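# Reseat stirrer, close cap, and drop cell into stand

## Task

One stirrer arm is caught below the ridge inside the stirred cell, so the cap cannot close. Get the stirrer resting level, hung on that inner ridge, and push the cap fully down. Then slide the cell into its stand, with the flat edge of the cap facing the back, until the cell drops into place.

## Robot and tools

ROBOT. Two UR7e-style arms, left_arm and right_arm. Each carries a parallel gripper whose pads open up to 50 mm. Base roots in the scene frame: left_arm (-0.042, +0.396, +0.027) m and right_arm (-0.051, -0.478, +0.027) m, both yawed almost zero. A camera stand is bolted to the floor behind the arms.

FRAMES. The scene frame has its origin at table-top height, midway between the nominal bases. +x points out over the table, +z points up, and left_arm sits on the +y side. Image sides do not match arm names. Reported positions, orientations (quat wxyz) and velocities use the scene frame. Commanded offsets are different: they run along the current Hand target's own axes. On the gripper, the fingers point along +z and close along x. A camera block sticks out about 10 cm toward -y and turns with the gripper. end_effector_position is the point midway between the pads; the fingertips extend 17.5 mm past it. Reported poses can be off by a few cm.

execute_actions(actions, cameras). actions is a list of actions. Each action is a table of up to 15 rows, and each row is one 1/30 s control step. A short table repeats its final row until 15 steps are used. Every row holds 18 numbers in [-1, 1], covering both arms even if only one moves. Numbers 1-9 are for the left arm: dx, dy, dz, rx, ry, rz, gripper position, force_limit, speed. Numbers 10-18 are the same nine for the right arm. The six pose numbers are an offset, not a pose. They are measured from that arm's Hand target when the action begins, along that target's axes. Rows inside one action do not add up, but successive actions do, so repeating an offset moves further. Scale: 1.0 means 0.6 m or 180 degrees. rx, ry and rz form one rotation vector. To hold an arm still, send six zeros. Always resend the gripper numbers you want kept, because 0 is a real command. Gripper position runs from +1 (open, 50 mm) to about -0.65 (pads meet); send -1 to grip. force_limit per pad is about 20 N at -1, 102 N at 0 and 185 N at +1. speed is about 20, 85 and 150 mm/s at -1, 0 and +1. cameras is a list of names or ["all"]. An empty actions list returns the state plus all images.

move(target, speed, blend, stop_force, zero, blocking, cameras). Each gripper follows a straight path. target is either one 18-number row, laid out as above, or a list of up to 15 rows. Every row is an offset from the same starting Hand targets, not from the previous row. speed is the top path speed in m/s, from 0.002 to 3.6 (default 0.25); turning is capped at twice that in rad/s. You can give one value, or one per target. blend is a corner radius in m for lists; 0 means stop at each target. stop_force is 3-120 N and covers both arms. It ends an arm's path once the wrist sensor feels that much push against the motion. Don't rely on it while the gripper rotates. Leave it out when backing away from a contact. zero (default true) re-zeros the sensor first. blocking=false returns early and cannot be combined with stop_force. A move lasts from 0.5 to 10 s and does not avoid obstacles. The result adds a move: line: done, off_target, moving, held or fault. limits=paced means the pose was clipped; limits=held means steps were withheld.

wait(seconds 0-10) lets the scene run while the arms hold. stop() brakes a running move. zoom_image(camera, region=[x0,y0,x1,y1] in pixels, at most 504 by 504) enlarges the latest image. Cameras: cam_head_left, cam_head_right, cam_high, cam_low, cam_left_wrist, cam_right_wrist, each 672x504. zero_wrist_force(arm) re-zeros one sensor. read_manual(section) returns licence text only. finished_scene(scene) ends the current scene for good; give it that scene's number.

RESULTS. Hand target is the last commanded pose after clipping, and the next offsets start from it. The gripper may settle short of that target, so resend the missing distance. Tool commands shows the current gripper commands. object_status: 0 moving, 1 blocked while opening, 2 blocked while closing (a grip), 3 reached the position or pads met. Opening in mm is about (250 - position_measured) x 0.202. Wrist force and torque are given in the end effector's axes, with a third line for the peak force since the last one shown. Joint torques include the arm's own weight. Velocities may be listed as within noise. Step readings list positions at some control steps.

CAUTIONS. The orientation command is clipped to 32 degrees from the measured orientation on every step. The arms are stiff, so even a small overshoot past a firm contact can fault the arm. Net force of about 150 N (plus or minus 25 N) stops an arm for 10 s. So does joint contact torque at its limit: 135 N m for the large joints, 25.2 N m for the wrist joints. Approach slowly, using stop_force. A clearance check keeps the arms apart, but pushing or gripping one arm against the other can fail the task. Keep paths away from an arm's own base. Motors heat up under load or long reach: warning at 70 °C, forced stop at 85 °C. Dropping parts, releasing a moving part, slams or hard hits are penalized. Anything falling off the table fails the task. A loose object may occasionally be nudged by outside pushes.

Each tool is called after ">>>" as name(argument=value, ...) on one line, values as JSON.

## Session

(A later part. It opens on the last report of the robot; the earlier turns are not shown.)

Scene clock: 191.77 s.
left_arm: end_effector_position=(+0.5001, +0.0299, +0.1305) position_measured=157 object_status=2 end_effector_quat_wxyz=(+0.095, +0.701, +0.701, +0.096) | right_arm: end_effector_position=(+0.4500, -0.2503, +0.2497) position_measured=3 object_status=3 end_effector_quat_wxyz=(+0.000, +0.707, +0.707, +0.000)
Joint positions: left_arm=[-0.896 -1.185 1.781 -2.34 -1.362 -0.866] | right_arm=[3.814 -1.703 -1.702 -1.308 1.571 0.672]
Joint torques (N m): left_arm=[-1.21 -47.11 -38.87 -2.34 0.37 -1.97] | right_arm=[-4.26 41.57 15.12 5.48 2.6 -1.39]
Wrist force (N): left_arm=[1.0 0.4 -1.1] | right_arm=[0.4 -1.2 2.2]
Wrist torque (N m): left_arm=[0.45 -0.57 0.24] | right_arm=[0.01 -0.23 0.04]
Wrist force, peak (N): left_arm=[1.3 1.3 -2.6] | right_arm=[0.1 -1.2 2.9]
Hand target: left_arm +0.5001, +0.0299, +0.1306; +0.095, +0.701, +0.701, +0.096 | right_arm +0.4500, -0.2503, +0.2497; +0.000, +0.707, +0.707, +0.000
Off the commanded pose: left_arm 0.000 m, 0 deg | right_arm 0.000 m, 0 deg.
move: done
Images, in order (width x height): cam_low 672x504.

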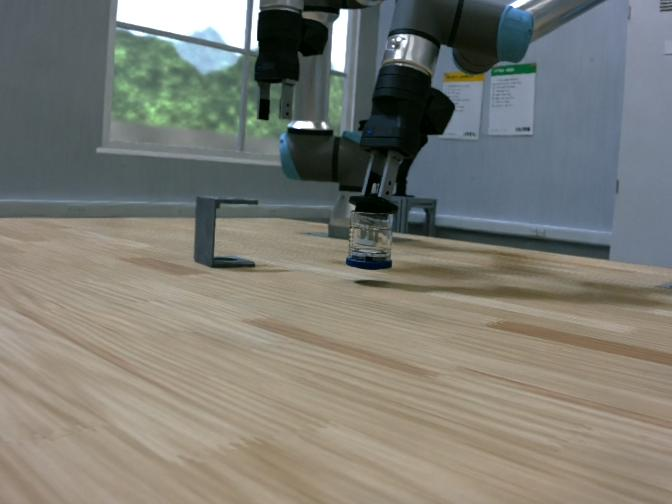

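>>> move(target=[0,-0.0088,0.0318,0,0,0,-1,-0.9,-1,0,0,0,0,0,0,1,1,1], speed=0.02, stop_force=4)

>>> move(target=[0,0.0208,-0.0077,0.0861,0,0,-1,-0.9,-1,0,0,0,0,0,0,1,1,1], speed=0.05, cameras=["cam_low","cam_left_wrist"])

>>> zoom_image(camera="cam_low", region=[320, 160, 420, 300])

Scene clock: 214.17 s.
left_arm: end_effector_position=(+0.5001, +0.0299, +0.1108) position_measured=157 object_status=2 end_effector_quat_wxyz=(+0.095, +0.701, +0.701, +0.096) | right_arm: end_effector_position=(+0.4500, -0.2503, +0.2497) position_measured=3 object_status=3 end_effector_quat_wxyz=(+0.000, +0.707, +0.707, +0.000)
Joint positions: left_arm=[-0.896 -1.157 1.801 -2.388 -1.362 -0.866] | right_arm=[3.814 -1.703 -1.702 -1.308 1.571 0.672]
Joint torques (N m): left_arm=[4.16 -29.34 -9.83 -5.18 0.39 1.59] | right_arm=[-3.74 42.03 13.81 5.36 2.19 -1.35]
Wrist force (N): left_arm=[1.1 0.6 -1.0] | right_arm=[0.4 -1.4 2.3]
Wrist torque (N m): left_arm=[0.46 -0.55 0.23] | right_arm=[-0.03 -0.23 0.04]
Wrist force, peak (N): left_arm=[1.4 0.8 -1.0] | right_arm=[0.2 -1.6 2.7]
Hand target: left_arm +0.5001, +0.0299, +0.1108; +0.095, +0.701, +0.701, +0.096 | right_arm +0.4500, -0.2503, +0.2497; +0.000, +0.707, +0.707, +0.000
Off the commanded pose: left_arm 0.000 m, 0 deg | right_arm 0.000 m, 0 deg.
move: done

Scene clock: 217.37 s.
left_arm: end_effector_position=(+0.5109, +0.0299, +0.1186) position_measured=157 object_status=2 end_effector_quat_wxyz=(+0.000, +0.707, +0.707, +0.001) | right_arm: end_effector_position=(+0.4500, -0.2503, +0.2497) position_measured=3 object_status=3 end_effector_quat_wxyz=(+0.000, +0.707, +0.707, +0.000)
Joint positions: left_arm=[-0.799 -1.071 1.562 -2.061 -1.57 -0.788] | right_arm=[3.814 -1.703 -1.702 -1.308 1.571 0.672]
Joint torques (N m): left_arm=[15.59 -34.82 -38.24 -1.78 -1.52 1.84] | right_arm=[-5.43 41.43 14.46 5.47 2.23 -1.16]
Wrist force (N): left_arm=[1.4 1.0 -1.2] | right_arm=[0.2 -1.1 2.7]
Wrist torque (N m): left_arm=[0.36 -0.61 0.03] | right_arm=[0.03 -0.21 0.04]
Wrist force, peak (N): left_arm=[1.2 0.4 -3.6] | right_arm=[0.2 -1.6 2.8]
Hand target: left_arm +0.5109, +0.0299, +0.1186; +0.000, +0.707, +0.707, +0.000 | right_arm +0.4500, -0.2503, +0.2497; +0.000, +0.707, +0.707, +0.000
Off the commanded pose: left_arm 0.000 m, 0 deg | right_arm 0.000 m, 0 deg.
move: done
Images, in order (width x height): cam_low 672x504, cam_left_wrist 672x504.

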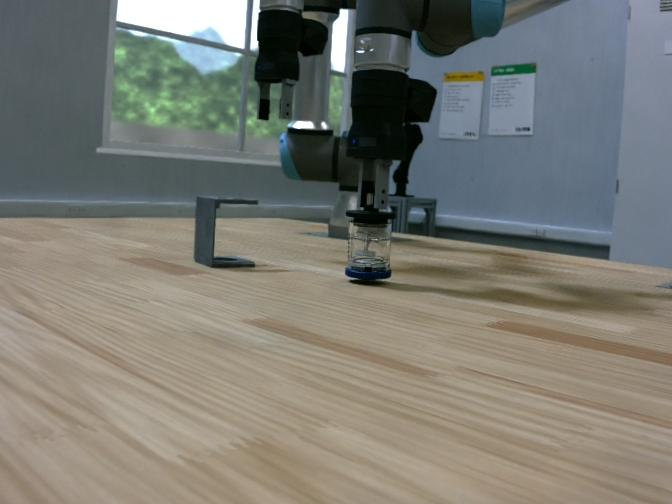

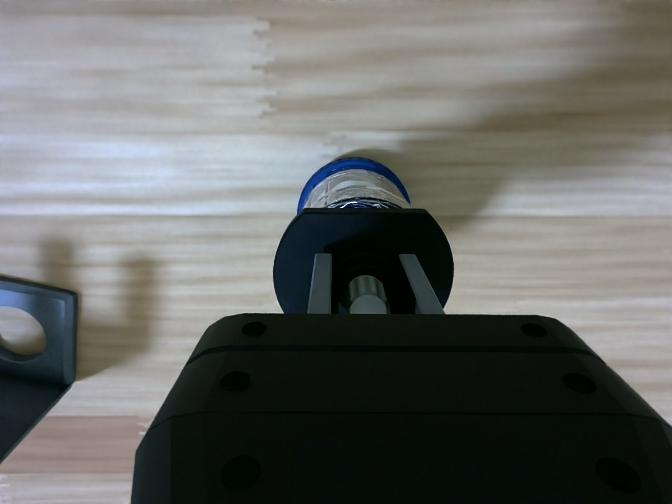

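Scaled by 3.600 from the camera's 672x504 image, which has a finer 960x720 frame.

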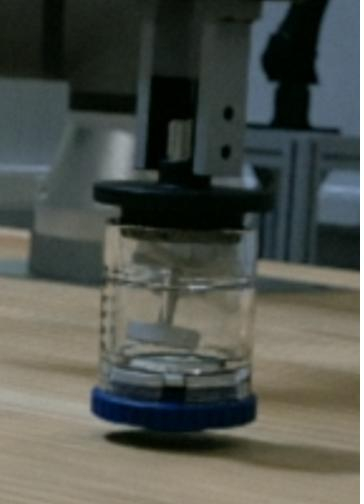

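>>> move(target=[0,0,0.015,0,0,0,-1,-0.9,-1,0,0,0,0,0,0,1,1,1], speed=0.01, stop_force=3, cameras=["cam_low"])

>>> zoom_image(camera="cam_low", region=[320, 160, 420, 300])

>>> move(target=[0,0,-0.02,0,0,0,-1,-0.9,-1,0,0,0,0,0,0,1,1,1], speed=0.02, cameras=["cam_low"])

>>> zoom_image(camera="cam_low", region=[320, 160, 420, 300])

Scene clock: 283.10 s.
left_arm: end_effector_position=(+0.5109, +0.0299, +0.1128) position_measured=157 object_status=2 end_effector_quat_wxyz=(+0.000, +0.707, +0.707, +0.000) | right_arm: end_effector_position=(+0.4500, -0.2503, +0.2497) position_measured=3 object_status=3 end_effector_quat_wxyz=(+0.000, +0.707, +0.707, +0.000)
Joint positions: left_arm=[-0.799 -1.065 1.568 -2.074 -1.57 -0.788] | right_arm=[3.814 -1.703 -1.702 -1.308 1.571 0.672]
Joint torques (N m): left_arm=[14.86 -51.87 -38.4 -1.78 0.63 1.74] | right_arm=[-4.29 42.9 16.21 5.38 2.3 -1.25]
Wrist force (N): left_arm=[1.6 0.6 -3.3] | right_arm=[0.2 -1.3 2.5]
Wrist torque (N m): left_arm=[0.33 -0.63 0.03] | right_arm=[-0.01 -0.21 0.04]
Wrist force, peak (N): left_arm=[1.6 -0.7 -13.5] | right_arm=[0.1 -1.0 3.1]
Hand target: left_arm +0.5109, +0.0299, +0.1128; +0.000, +0.707, +0.707, +0.000 (not the last commanded pose) | right_arm +0.4500, -0.2503, +0.2497; +0.000, +0.707, +0.707, +0.000
Off the commanded pose: left_arm 0.003 m, 0 deg | right_arm 0.000 m, 0 deg.
move: contact (left_arm)
Images, in order (width x height): cam_low 672x504.

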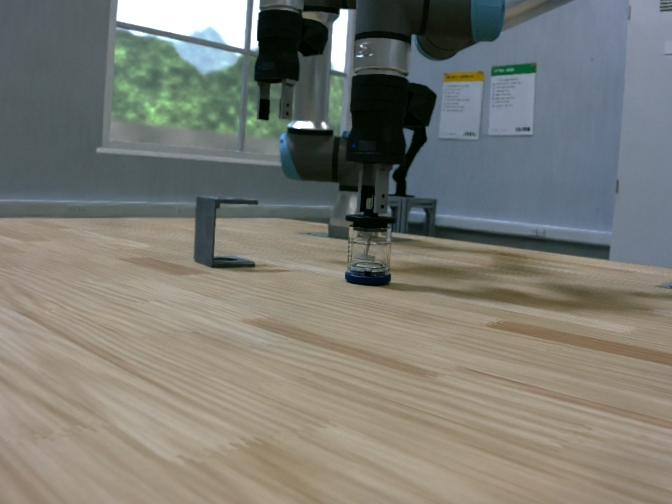

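Scaled by 3.600 from the camera's 672x504 image, which has a finer 960x720 frame.

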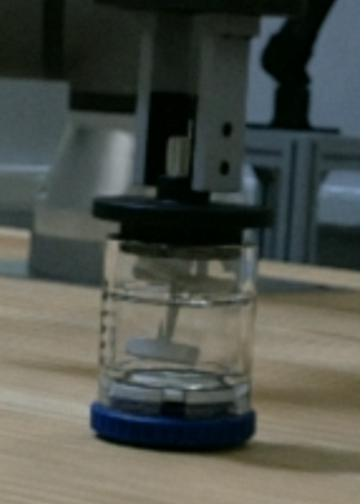

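Scene clock: 284.07 s.
left_arm: end_effector_position=(+0.5109, +0.0299, +0.1246) position_measured=157 object_status=2 end_effector_quat_wxyz=(+0.000, +0.707, +0.707, +0.000) | right_arm: end_effector_position=(+0.4500, -0.2503, +0.2497) position_measured=3 object_status=3 end_effector_quat_wxyz=(+0.000, +0.707, +0.707, +0.000)
Joint positions: left_arm=[-0.799 -1.078 1.554 -2.047 -1.57 -0.788] | right_arm=[3.814 -1.703 -1.702 -1.308 1.571 0.672]
Joint torques (N m): left_arm=[11.41 -52.64 -39.01 -1.97 0.92 0.91] | right_arm=[-3.66 41.46 14.74 5.49 2.24 -1.17]
Wrist force (N): left_arm=[2.1 1.2 -1.3] | right_arm=[0.0 -1.1 2.7]
Wrist torque (N m): left_arm=[0.41 -0.73 0.03] | right_arm=[0.03 -0.17 0.04]
Wrist force, peak (N): left_arm=[1.6 0.6 -3.7] | right_arm=[0.2 -1.3 2.8]
Hand target: left_arm +0.5109, +0.0299, +0.1248; +0.000, +0.707, +0.707, +0.000 | right_arm +0.4500, -0.2503, +0.2497; +0.000, +0.707, +0.707, +0.000
Off the commanded pose: left_arm 0.000 m, 0 deg | right_arm 0.000 m, 0 deg.
move: done
Images, in order (width x height): cam_low 672x504.

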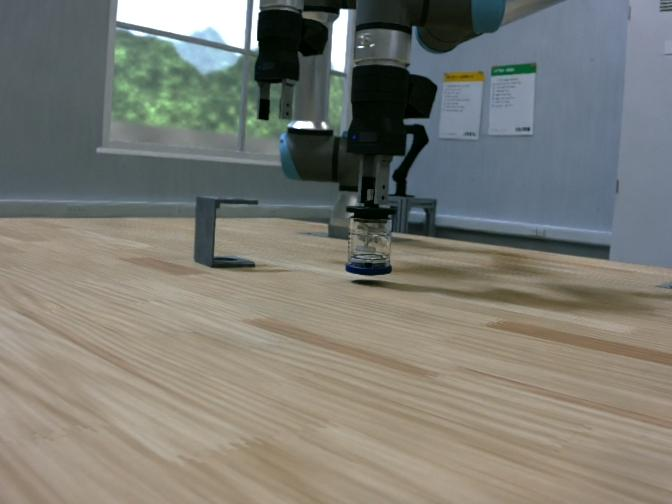

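Scaled by 3.600 from the camera's 672x504 image, which has a finer 960x720 frame.

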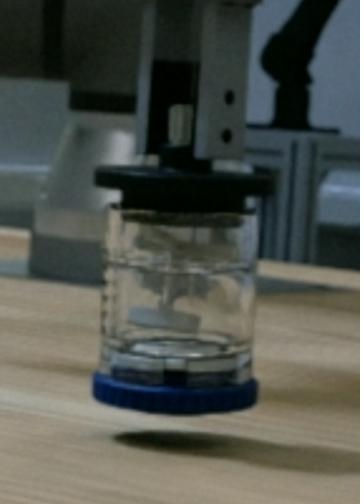

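>>> move(target=[0,0,0.0217,0,0,0,-1,-0.9,-1,0,0,0,0,0,0,1,1,1], speed=0.01, stop_force=3, cameras=["cam_low","cam_head_left"])

Scene clock: 330.47 s.
left_arm: end_effector_position=(+0.5109, +0.0299, +0.1128) position_measured=157 object_status=2 end_effector_quat_wxyz=(+0.000, +0.707, +0.707, +0.000) | right_arm: end_effector_position=(+0.4500, -0.2503, +0.2497) position_measured=3 object_status=3 end_effector_quat_wxyz=(+0.000, +0.707, +0.707, +0.000)
Joint positions: left_arm=[-0.799 -1.064 1.568 -2.074 -1.57 -0.788] | right_arm=[3.814 -1.703 -1.702 -1.308 1.571 0.672]
Joint torques (N m): left_arm=[-7.18 -51.44 -38.52 -1.75 -0.21 -0.82] | right_arm=[-3.98 42.62 14.49 5.44 2.23 -1.23]
Wrist force (N): left_arm=[1.5 0.5 -3.8] | right_arm=[0.4 -1.4 2.6]
Wrist torque (N m): left_arm=[0.32 -0.60 0.03] | right_arm=[-0.03 -0.24 0.04]
Wrist force, peak (N): left_arm=[1.6 -0.7 -12.2] | right_arm=[0.1 -1.5 2.8]
Hand target: left_arm +0.5109, +0.0299, +0.1128; +0.000, +0.707, +0.707, +0.000 (not the last commanded pose) | right_arm +0.4500, -0.2503, +0.2497; +0.000, +0.707, +0.707, +0.000
Off the commanded pose: left_arm 0.001 m, 0 deg | right_arm 0.000 m, 0 deg.
move: contact (left_arm)
Images, in order (width x height): cam_head_left 672x504, cam_low 672x504.

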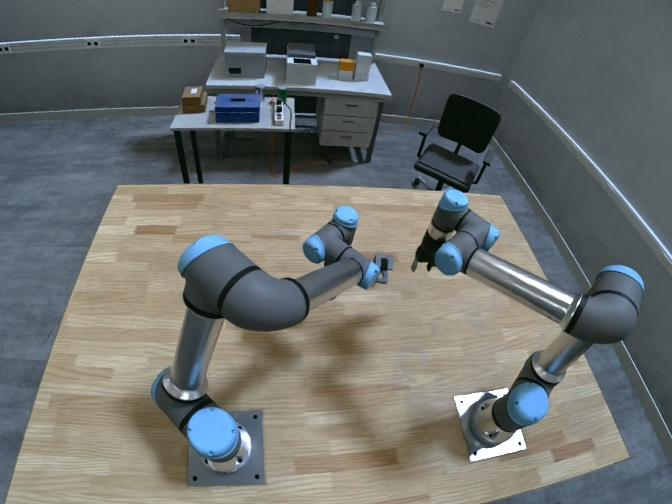

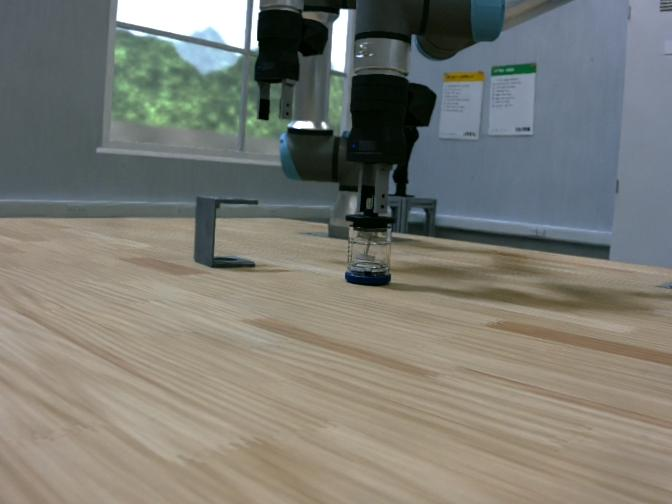

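>>> zoom_image(camera="cam_low", region=[320, 170, 420, 295])

Scaled by 4.032 from the camera's 672x504 image, which has a finer 960x720 frame.

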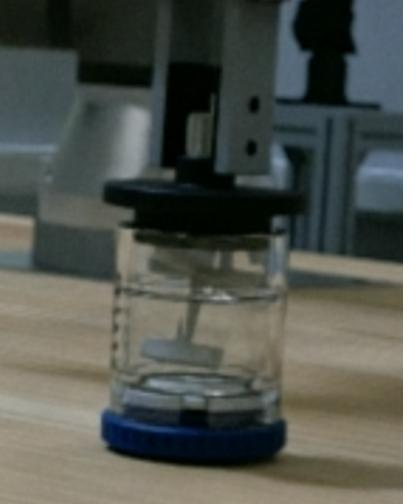

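>>> move(target=[0,0,0,0,0,0,0.3,-0.9,-1,0,0,0,0,0,0,1,1,1], speed=0.01, cameras=["cam_low"])

>>> zoom_image(camera="cam_low", region=[320, 170, 420, 295])

Scene clock: 347.13 s.
left_arm: end_effector_position=(+0.5109, +0.0299, +0.1128) position_measured=107 object_status=0 end_effector_quat_wxyz=(+0.000, +0.707, +0.707, +0.000) | right_arm: end_effector_position=(+0.4500, -0.2503, +0.2497) position_measured=3 object_status=3 end_effector_quat_wxyz=(+0.000, +0.707, +0.707, +0.000)
Joint positions: left_arm=[-0.799 -1.064 1.568 -2.074 -1.57 -0.788] | right_arm=[3.814 -1.703 -1.702 -1.308 1.571 0.672]
Joint torques (N m): left_arm=[-6.83 -51.88 -37.86 -3.81 -0.26 -0.81] | right_arm=[-2.26 41.87 15.48 5.26 2.44 -1.09]
Wrist force (N): left_arm=[1.4 0.8 -3.6] | right_arm=[0.4 -1.1 2.3]
Wrist torque (N m): left_arm=[0.32 -0.59 0.03] | right_arm=[0.01 -0.24 0.04]
Wrist force, peak (N): left_arm=[1.7 0.5 -4.0] | right_arm=[0.3 -1.5 2.7]
Hand target: left_arm +0.5109, +0.0299, +0.1128; +0.000, +0.707, +0.707, +0.000 | right_arm +0.4500, -0.2503, +0.2497; +0.000, +0.707, +0.707, +0.000
Off the commanded pose: left_arm 0.000 m, 0 deg | right_arm 0.000 m, 0 deg.
move: done
Images, in order (width x height): cam_low 672x504.

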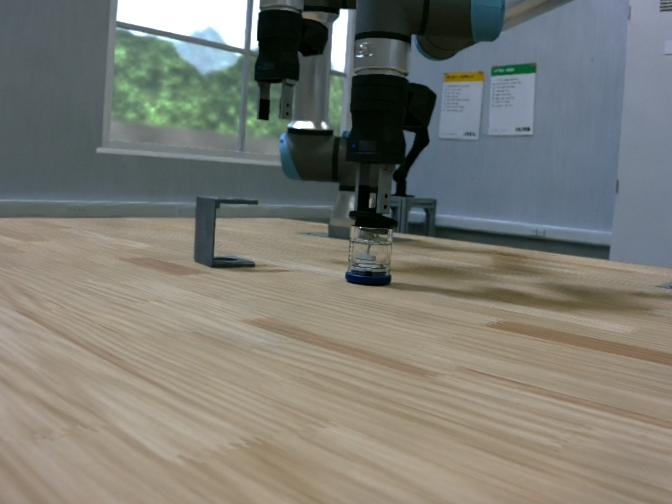

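Scaled by 4.032 from the camera's 672x504 image, which has a finer 960x720 frame.

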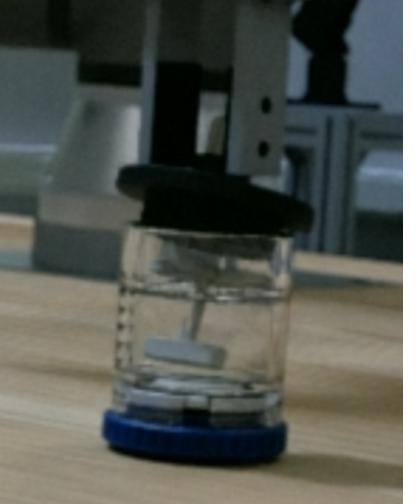

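>>> move(target=[0,0,-0.08,0,0,0,0.3,-0.9,-1,0,0,0,0,0,0,1,1,1], speed=0.06, cameras=["cam_low","cam_left_wrist","cam_head_left","cam_high"])

>>> zoom_image(camera="cam_low", region=[320, 170, 420, 295])

Scene clock: 358.30 s.
left_arm: end_effector_position=(+0.5109, +0.0299, +0.1606) position_measured=107 object_status=3 end_effector_quat_wxyz=(+0.000, +0.707, +0.707, +0.000) | right_arm: end_effector_position=(+0.4500, -0.2503, +0.2497) position_measured=3 object_status=3 end_effector_quat_wxyz=(+0.000, +0.707, +0.707, +0.000)
Joint positions: left_arm=[-0.799 -1.113 1.508 -1.965 -1.57 -0.788] | right_arm=[3.814 -1.703 -1.702 -1.308 1.571 0.672]
Joint torques (N m): left_arm=[-13.74 -50.62 -40.64 -1.27 0.97 -2.13] | right_arm=[-3.34 41.61 13.75 5.19 2.42 -1.28]
Wrist force (N): left_arm=[1.1 1.3 -3.5] | right_arm=[0.2 -1.3 2.7]
Wrist torque (N m): left_arm=[0.36 -0.52 0.07] | right_arm=[0.00 -0.21 0.04]
Wrist force, peak (N): left_arm=[1.3 1.3 -4.3] | right_arm=[0.2 -1.4 3.1]
Hand target: left_arm +0.5109, +0.0299, +0.1608; +0.000, +0.707, +0.707, +0.000 | right_arm +0.4500, -0.2503, +0.2497; +0.000, +0.707, +0.707, +0.000
Off the commanded pose: left_arm 0.000 m, 0 deg | right_arm 0.000 m, 0 deg.
move: done
Images, in order (width x height): cam_head_left 672x504, cam_high 672x504, cam_low 672x504, cam_left_wrist 672x504.

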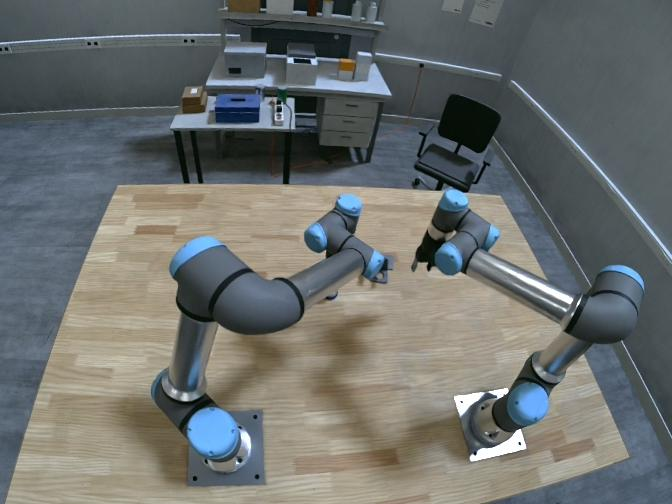

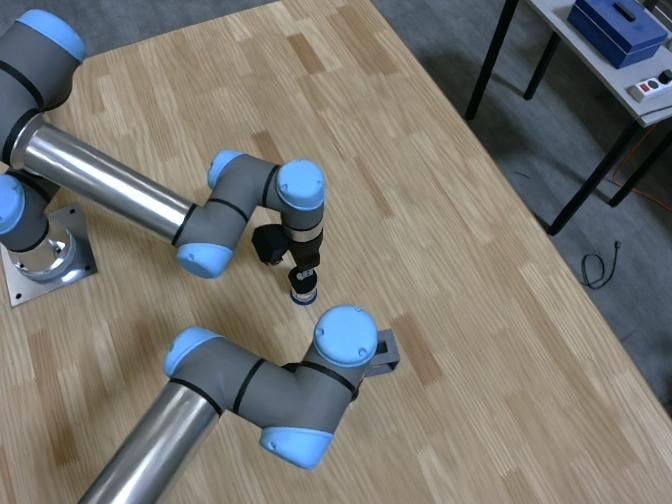

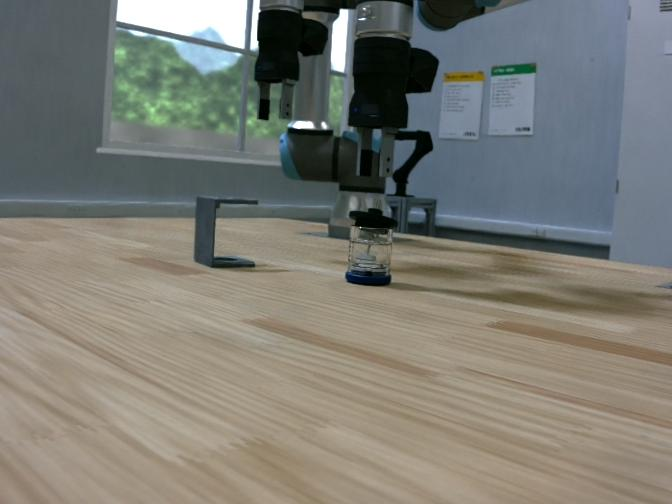

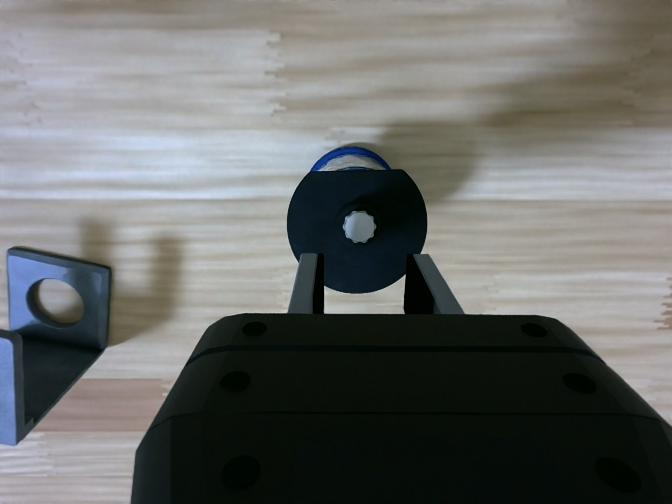

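Scaled by 4.032 from the camera's 672x504 image, which has a finer 960x720 frame.

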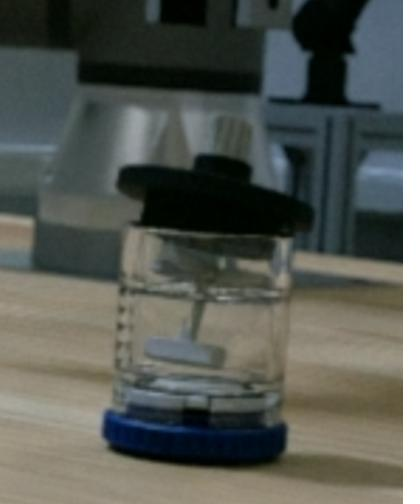

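>>> move(target=[0,0,-0.12,0,0,0,0.3,-0.9,-1,0.0817,0.1583,0.0,0,0,-0.5,1,1,1], speed=0.2)

Scene clock: 393.97 s.
left_arm: end_effector_position=(+0.5109, +0.0298, +0.2328) position_measured=107 object_status=3 end_effector_quat_wxyz=(+0.000, +0.707, +0.707, +0.000) | right_arm: end_effector_position=(+0.5450, -0.2013, +0.2497) position_measured=3 object_status=3 end_effector_quat_wxyz=(+0.000, +0.000, +1.000, +0.000)
Joint positions: left_arm=[-0.8 -1.166 1.392 -1.797 -1.57 -0.788] | right_arm=[3.782 -1.954 -1.379 -1.379 1.571 -0.931]
Joint torques (N m): left_arm=[-14.87 -49.88 -40.67 -1.36 0.76 -2.27] | right_arm=[-5.82 32.71 33.5 0.48 2.67 -1.3]
Wrist force (N): left_arm=[1.3 1.1 -3.1] | right_arm=[0.2 -0.8 2.6]
Wrist torque (N m): left_arm=[0.33 -0.61 0.09] | right_arm=[0.09 -0.20 0.04]
Wrist force, peak (N): left_arm=[1.5 1.3 -4.0] | right_arm=[0.0 -1.3 3.1]
Hand target: left_arm +0.5109, +0.0298, +0.2328; +0.000, +0.707, +0.707, +0.000 | right_arm +0.5450, -0.2013, +0.2497; +0.000, +0.000, +1.000, +0.000
Off the commanded pose: left_arm 0.000 m, 0 deg | right_arm 0.000 m, 0 deg.
move: done

>>> move(target=[0,0,0,0,0,0,0.3,-0.9,-1,0.0767,0.2438,0.1895,-0.2778,0,0,1,1,1], speed=0.15, cameras=["cam_right_wrist","cam_low"])

Scene clock: 405.03 s.
left_arm: end_effector_position=(+0.5109, +0.0298, +0.2328) position_measured=107 object_status=3 end_effector_quat_wxyz=(+0.000, +0.707, +0.707, +0.000) | right_arm: end_effector_position=(+0.4991, -0.0550, +0.1360) position_measured=3 object_status=3 end_effector_quat_wxyz=(+0.000, +0.000, +0.906, +0.423)
Joint positions: left_arm=[-0.8 -1.166 1.392 -1.797 -1.57 -0.788] | right_arm=[3.757 -2.167 -1.826 -0.118 2.247 -0.739]
Joint torques (N m): left_arm=[-13.26 -48.74 -40.77 -1.4 -1.14 -2] | right_arm=[6.7 35.41 7.72 6.06 3.92 1.81]
Wrist force (N): left_arm=[1.5 1.1 -3.4] | right_arm=[-1.2 -3.1 4.1]
Wrist torque (N m): left_arm=[0.34 -0.63 0.09] | right_arm=[-0.04 0.14 -0.10]
Wrist force, peak (N): left_arm=[1.5 1.4 -3.5] | right_arm=[-1.1 -3.4 4.8]
Hand target: left_arm +0.5109, +0.0298, +0.2328; +0.000, +0.707, +0.707, +0.000 | right_arm +0.4991, -0.0550, +0.1360; +0.000, +0.000, +0.906, +0.423
Off the commanded pose: left_arm 0.000 m, 0 deg | right_arm 0.000 m, 0 deg.
move: done
Images, in order (width x height): cam_low 672x504, cam_right_wrist 672x504.

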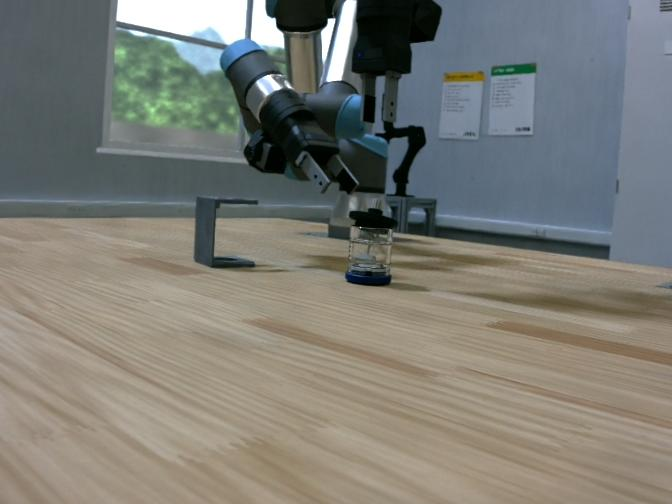

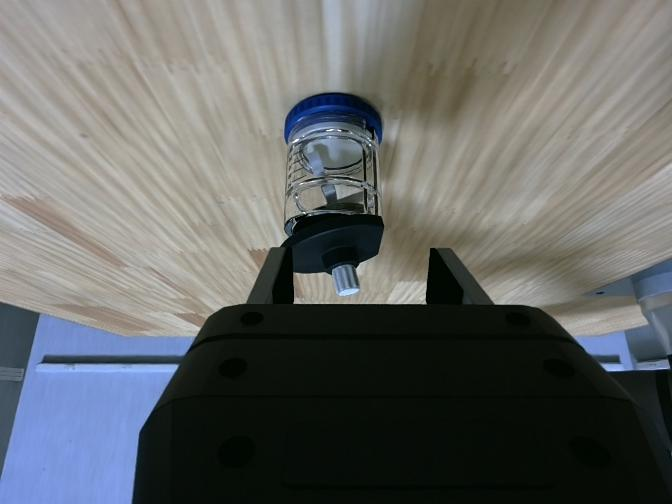

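>>> zoom_image(camera="cam_right_wrist", region=[260, 80, 410, 310])

Scaled by 2.191 from the camera's 672x504 image, which has a finer 960x720 frame.

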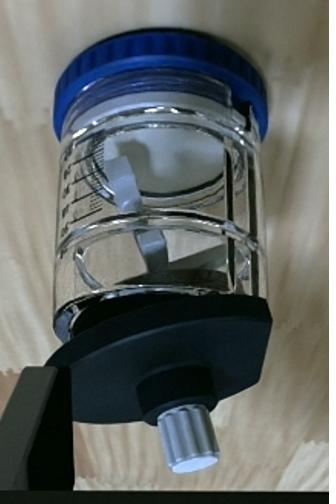

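>>> move(target=[[0.0012,-0.0313,0.1385,-0.0778,0,0,0.5,-0.9,-1,0,-0.0536,0.0638,0,0,0,1,1,1],[0.0012,-0.0152,0.2032,-0.0778,0,0,0.5,-0.9,-1,0,-0.0536,0.0638,0,0,0,1,1,1]], speed=[0.12,0.03], cameras=["cam_right_wrist","cam_left_wrist","cam_low"])

>>> zoom_image(camera="cam_right_wrist", region=[260, 80, 410, 310])

Scene clock: 432.57 s.
left_arm: end_effector_position=(+0.5018, +0.0306, +0.1110) position_measured=78 object_status=3 end_effector_quat_wxyz=(+0.086, +0.702, +0.702, +0.087) | right_arm: end_effector_position=(+0.4991, -0.0464, +0.0868) position_measured=3 object_status=3 end_effector_quat_wxyz=(+0.000, +0.000, +0.906, +0.423)
Joint positions: left_arm=[-0.884 -1.15 1.78 -2.358 -1.383 -0.858] | right_arm=[3.769 -2.268 -1.824 -0.01 2.24 -0.726]
Joint torques (N m): left_arm=[15.07 -28.63 -9.73 -4.91 -1.09 1.72] | right_arm=[7.12 37.32 24.27 6.27 -1.4 1.83]
Wrist force (N): left_arm=[1.0 1.1 -3.0] | right_arm=[-0.9 -2.8 4.2]
Wrist torque (N m): left_arm=[0.44 -0.57 0.09] | right_arm=[-0.01 0.09 -0.11]
Wrist force, peak (N): left_arm=[1.2 1.6 -4.7] | right_arm=[-1.1 -3.4 4.5]
Hand target: left_arm +0.5018, +0.0306, +0.1108; +0.086, +0.702, +0.702, +0.087 | right_arm +0.4991, -0.0464, +0.0867; +0.000, +0.000, +0.906, +0.423
Off the commanded pose: left_arm 0.000 m, 0 deg | right_arm 0.000 m, 0 deg.
move: done
Images, in order (width x height): cam_low 672x504, cam_left_wrist 672x504, cam_right_wrist 672x504.

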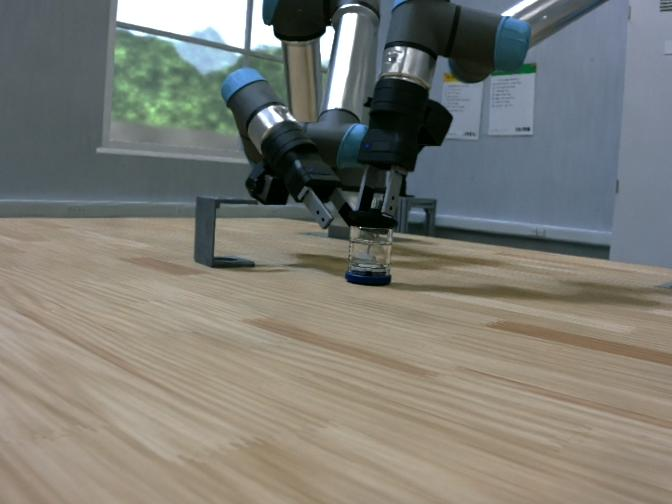

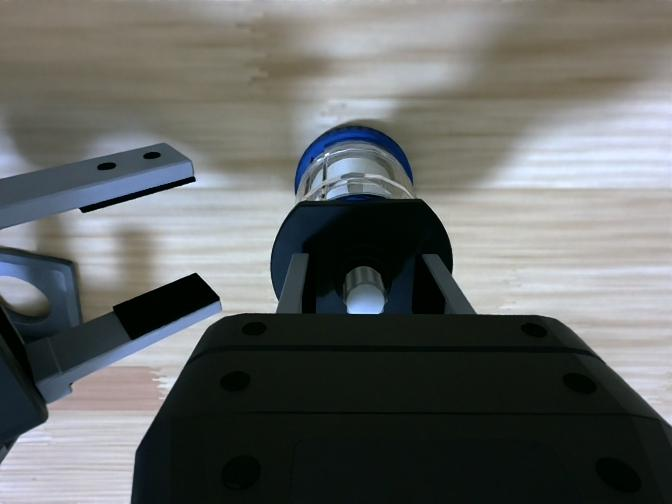

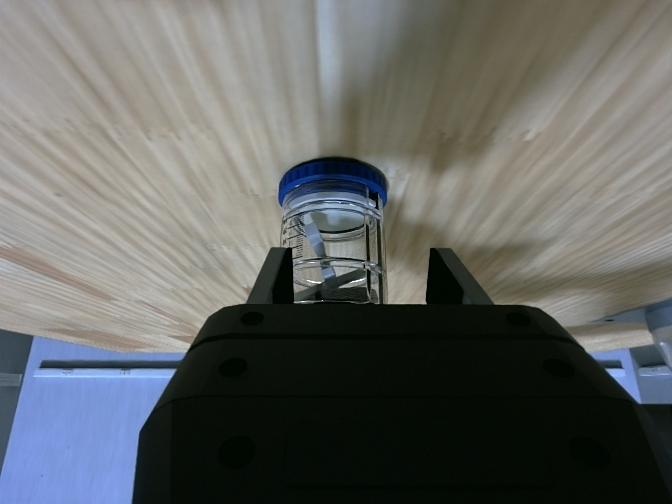

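Scaled by 2.191 from the camera's 672x504 image, which has a finer 960x720 frame.

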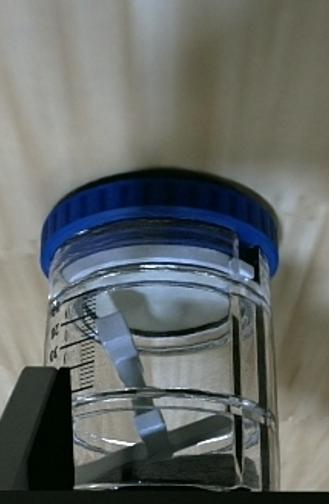

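>>> move(target=[0,0,0,0,0,0,0.5,-0.9,-1,0,0,-0.1273,0,0,0,1,1,1], speed=0.1, cameras=["cam_right_wrist","cam_low"])

>>> zoom_image(camera="cam_right_wrist", region=[260, 110, 410, 310])

>>> move(target=[0,0,0,0,0,0,-1,-0.9,-1,0,0,0,0,0,0,1,1,1], speed=0.1, cameras=["cam_right_wrist","cam_low"])

>>> zoom_image(camera="cam_right_wrist", region=[260, 110, 410, 310])

>>> zoom_image(camera="cam_low", region=[320, 170, 420, 295])

Scene clock: 447.23 s.
left_arm: end_effector_position=(+0.5018, +0.0306, +0.1108) position_measured=78 object_status=3 end_effector_quat_wxyz=(+0.086, +0.702, +0.702, +0.087) | right_arm: end_effector_position=(+0.4990, -0.1048, +0.1358) position_measured=3 object_status=3 end_effector_quat_wxyz=(+0.000, +0.000, +0.906, +0.423)
Joint positions: left_arm=[-0.884 -1.15 1.78 -2.359 -1.383 -0.858] | right_arm=[3.684 -2.127 -1.887 -0.148 2.287 -0.818]
Joint torques (N m): left_arm=[14.92 -28.89 -8.99 -4.92 -1.15 1.8] | right_arm=[-5.93 54.04 8.46 1.02 4.1 -1.37]
Wrist force (N): left_arm=[0.9 1.4 -2.9] | right_arm=[-0.9 -2.8 3.8]
Wrist torque (N m): left_arm=[0.48 -0.54 0.09] | right_arm=[0.01 0.08 0.01]
Wrist force, peak (N): left_arm=[1.1 1.2 -3.2] | right_arm=[-0.9 -2.3 5.5]
Hand target: left_arm +0.5018, +0.0306, +0.1108; +0.086, +0.702, +0.702, +0.087 | right_arm +0.4990, -0.1049, +0.1358; +0.000, +0.000, +0.906, +0.423
Off the commanded pose: left_arm 0.000 m, 0 deg | right_arm 0.000 m, 0 deg.
move: done
Images, in order (width x height): cam_low 672x504, cam_right_wrist 672x504.

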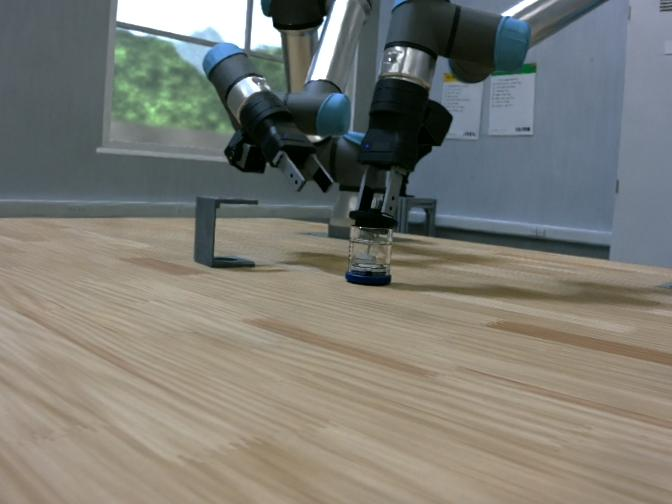

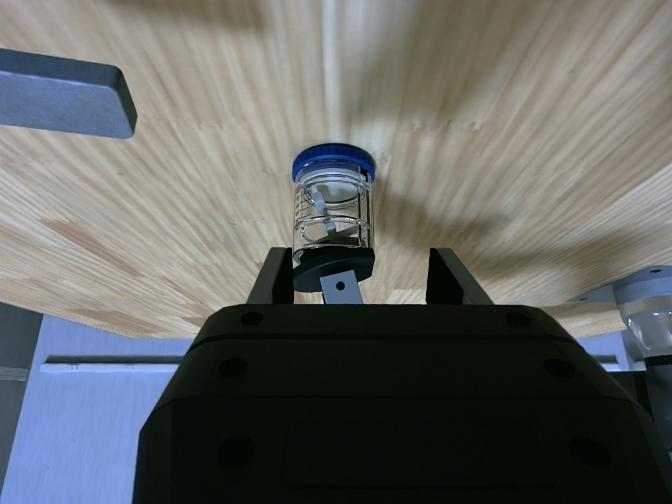

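Scaled by 2.520 from the camera's 672x504 image, which has a finer 960x720 frame.

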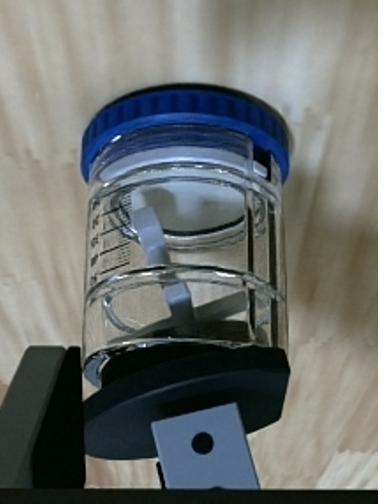

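Scene clock: 448.27 s.
left_arm: end_effector_position=(+0.5018, +0.0306, +0.1108) position_measured=157 object_status=2 end_effector_quat_wxyz=(+0.086, +0.702, +0.702, +0.087) | right_arm: end_effector_position=(+0.4990, -0.1049, +0.1358) position_measured=3 object_status=3 end_effector_quat_wxyz=(+0.000, +0.000, +0.906, +0.423)
Joint positions: left_arm=[-0.884 -1.15 1.78 -2.359 -1.383 -0.858] | right_arm=[3.684 -2.127 -1.887 -0.148 2.287 -0.818]
Joint torques (N m): left_arm=[14.83 -28.57 -9.66 -4.7 -0.98 1.66] | right_arm=[-5.6 52.98 7.98 1.01 3.75 -1.01]
Wrist force (N): left_arm=[0.7 1.3 -3.1] | right_arm=[-1.2 -2.9 3.6]
Wrist torque (N m): left_arm=[0.46 -0.56 0.08] | right_arm=[-0.01 0.13 0.02]
Wrist force, peak (N): left_arm=[0.7 1.2 -3.3] | right_arm=[-1.0 -2.9 4.2]
Hand target: left_arm +0.5018, +0.0306, +0.1108; +0.086, +0.702, +0.702, +0.087 | right_arm +0.4990, -0.1049, +0.1358; +0.000, +0.000, +0.906, +0.423
Off the commanded pose: left_arm 0.000 m, 0 deg | right_arm 0.000 m, 0 deg.
move: done
Images, in order (width x height): cam_low 672x504, cam_right_wrist 672x504.

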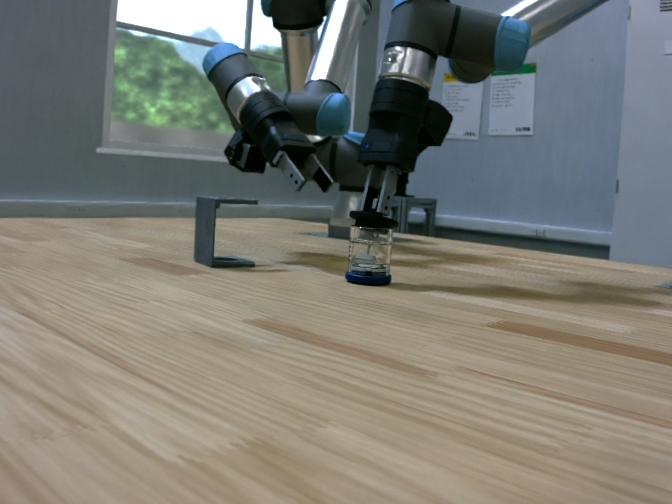

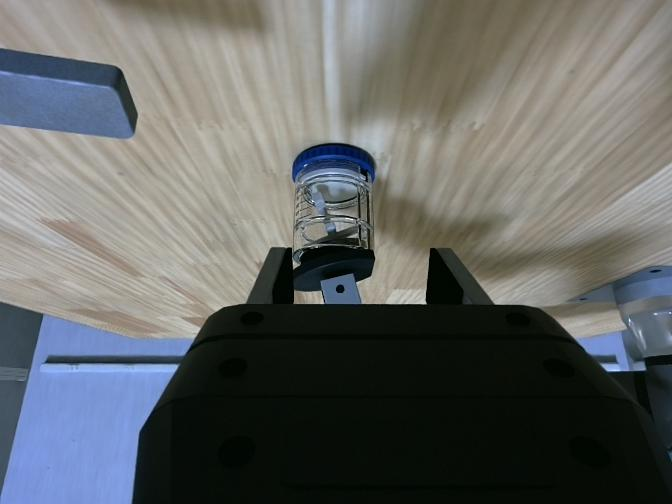

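Scaled by 2.520 from the camera's 672x504 image, which has a finer 960x720 frame.

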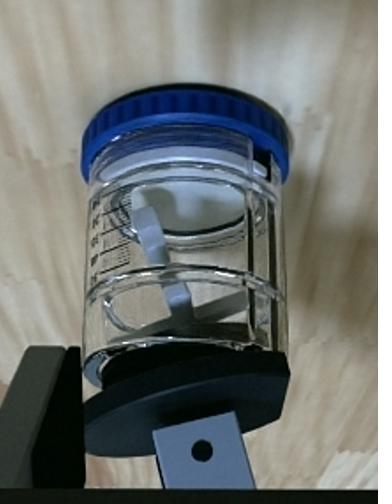

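Scaled by 4.032 from the camera's 672x504 image, which has a finer 960x720 frame.

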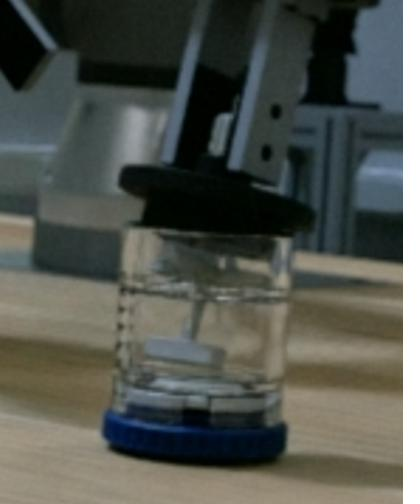

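>>> zero_wrist_force(arm="left_arm")

>>> move(target=[0,0.0016,-0.0065,0,0,0,-1,-0.9,-1,0,0,0,0,0,0,1,1,1], speed=0.01, cameras=["cam_right_wrist","cam_low"])

>>> zoom_image(camera="cam_low", region=[320, 170, 420, 295])

>>> zoom_image(camera="cam_right_wrist", region=[260, 110, 410, 310])

Wrist force sensor zeroed.

Scene clock: 457.10 s.
left_arm: end_effector_position=(+0.5018, +0.0307, +0.1147) position_measured=157 object_status=2 end_effector_quat_wxyz=(+0.086, +0.702, +0.702, +0.087) | right_arm: end_effector_position=(+0.4990, -0.1049, +0.1358) position_measured=3 object_status=3 end_effector_quat_wxyz=(+0.000, +0.000, +0.906, +0.423)
Joint positions: left_arm=[-0.884 -1.156 1.776 -2.349 -1.383 -0.858] | right_arm=[3.684 -2.127 -1.887 -0.148 2.287 -0.818]
Joint torques (N m): left_arm=[11.44 -48.06 -38.67 -1.87 0.53 0.93] | right_arm=[-5.21 53.2 7.37 0.89 3.66 -1.11]
Wrist force (N, zeroed by zero_wrist_force on left_arm): left_arm=[0.4 -0.6 1.8] | right_arm=[-1.1 -2.7 3.7]
Wrist torque (N m, zeroed by zero_wrist_force on left_arm): left_arm=[0.01 -0.02 0.01] | right_arm=[0.03 0.12 0.02]
Wrist force, peak (N, zeroed by zero_wrist_force on left_arm): left_arm=[0.5 -0.8 2.4] | right_arm=[-1.1 -3.0 4.2]
Hand target: left_arm +0.5018, +0.0306, +0.1149; +0.086, +0.702, +0.702, +0.087 | right_arm +0.4990, -0.1049, +0.1358; +0.000, +0.000, +0.906, +0.423
Off the commanded pose: left_arm 0.000 m, 0 deg | right_arm 0.000 m, 0 deg.
move: done
Images, in order (width x height): cam_low 672x504, cam_right_wrist 672x504.

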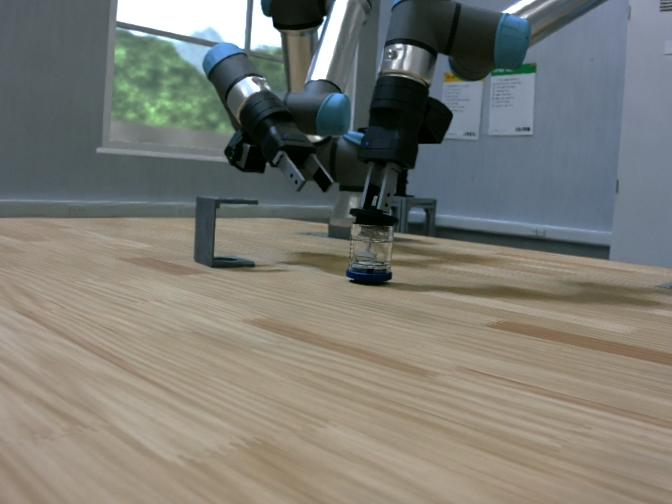

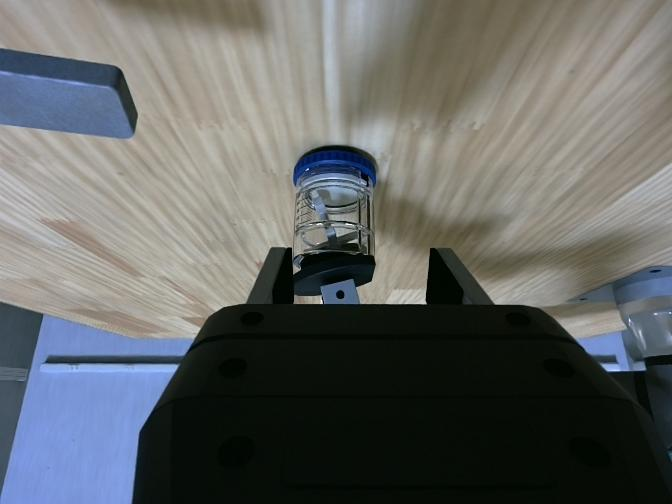

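Scaled by 4.032 from the camera's 672x504 image, which has a finer 960x720 frame.

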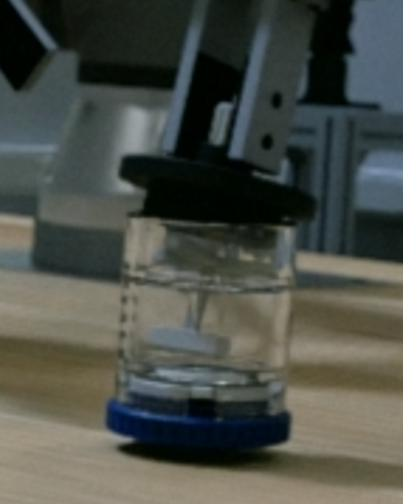

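Scaled by 2.520 from the camera's 672x504 image, which has a finer 960x720 frame.

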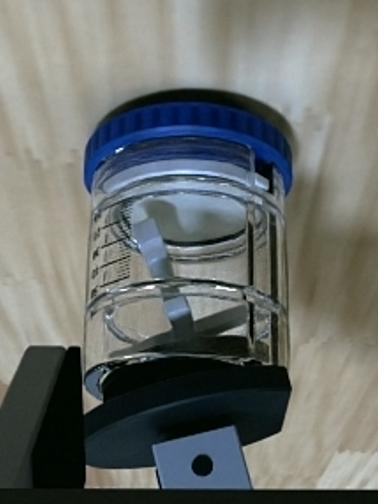

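>>> move(target=[[0,-0.0016,0.0063,0,0,0,-1,-0.9,-1,0,0,0,0,0,0,1,1,1],[0,-0.0102,-0.0003,-0.0556,0,0,-1,-0.9,-1,0,0,0,0,0,0,1,1,1]], speed=[0.01,0.02], cameras=["cam_right_wrist","cam_low"])

>>> zoom_image(camera="cam_low", region=[320, 170, 420, 295])

>>> zoom_image(camera="cam_right_wrist", region=[260, 110, 410, 310])

Scene clock: 512.10 s.
left_arm: end_effector_position=(+0.4958, +0.0306, +0.1135) position_measured=157 object_status=2 end_effector_quat_wxyz=(+0.147, +0.692, +0.692, +0.147) | right_arm: end_effector_position=(+0.4990, -0.1049, +0.1358) position_measured=3 object_status=3 end_effector_quat_wxyz=(+0.000, +0.000, +0.906, +0.423)
Joint positions: left_arm=[-0.951 -1.188 1.908 -2.547 -1.235 -0.896] | right_arm=[3.684 -2.127 -1.887 -0.148 2.287 -0.818]
Joint torques (N m): left_arm=[-15.71 -46.41 -7.16 -5.54 2.36 -2.22] | right_arm=[-4.03 54.43 7.09 1.04 3.81 -1.21]
Wrist force (N, zeroed by zero_wrist_force on left_arm): left_arm=[0.4 -0.7 2.4] | right_arm=[-1.2 -2.9 3.7]
Wrist torque (N m, zeroed by zero_wrist_force on left_arm): left_arm=[0.09 0.14 0.16] | right_arm=[0.00 0.12 0.02]
Wrist force, peak (N, zeroed by zero_wrist_force on left_arm): left_arm=[0.4 -0.7 2.8] | right_arm=[-1.0 -3.2 4.2]
Hand target: left_arm +0.4958, +0.0306, +0.1135; +0.147, +0.692, +0.692, +0.148 | right_arm +0.4990, -0.1049, +0.1358; +0.000, +0.000, +0.906, +0.423
Off the commanded pose: left_arm 0.000 m, 0 deg | right_arm 0.000 m, 0 deg.
move: done
Images, in order (width x height): cam_low 672x504, cam_right_wrist 672x504.

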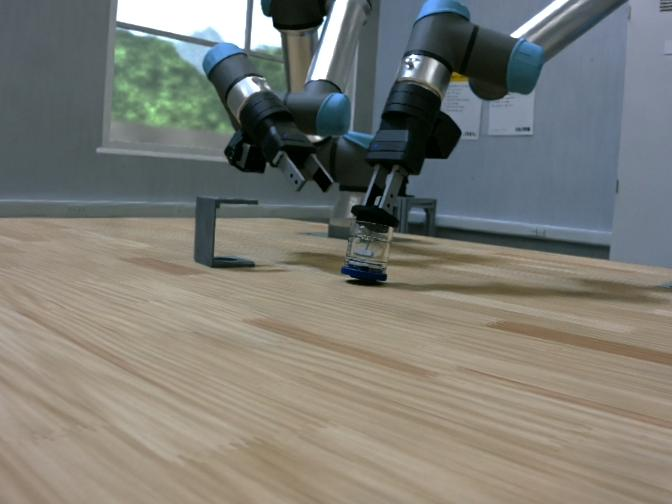

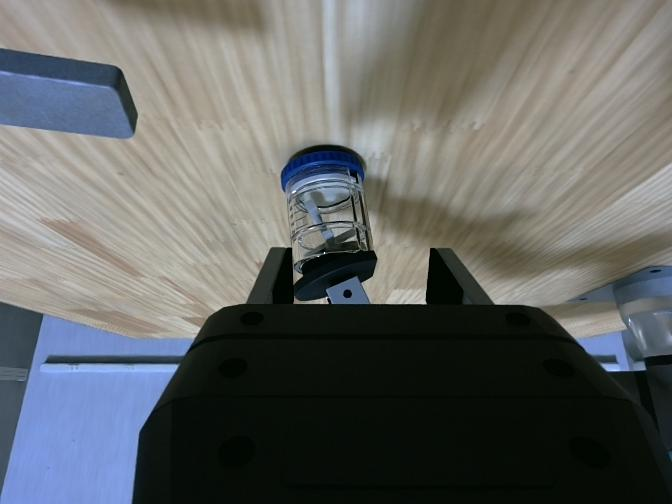

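Scaled by 4.032 from the camera's 672x504 image, which has a finer 960x720 frame.

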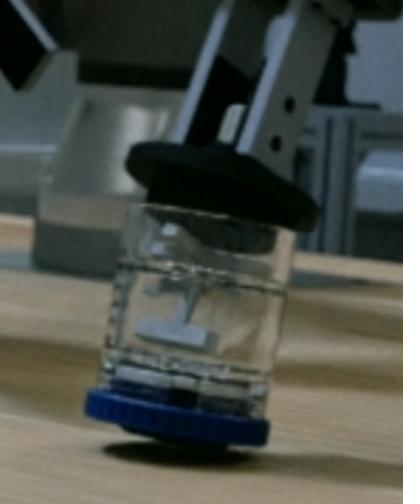

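Scaled by 2.520 from the camera's 672x504 image, which has a finer 960x720 frame.

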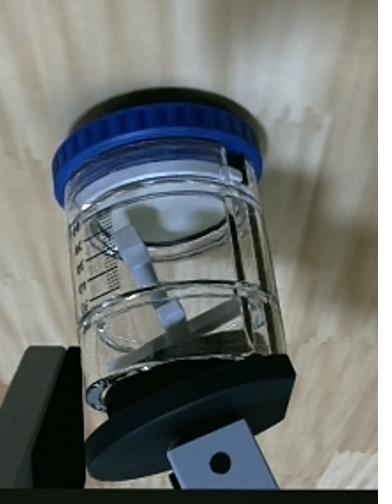

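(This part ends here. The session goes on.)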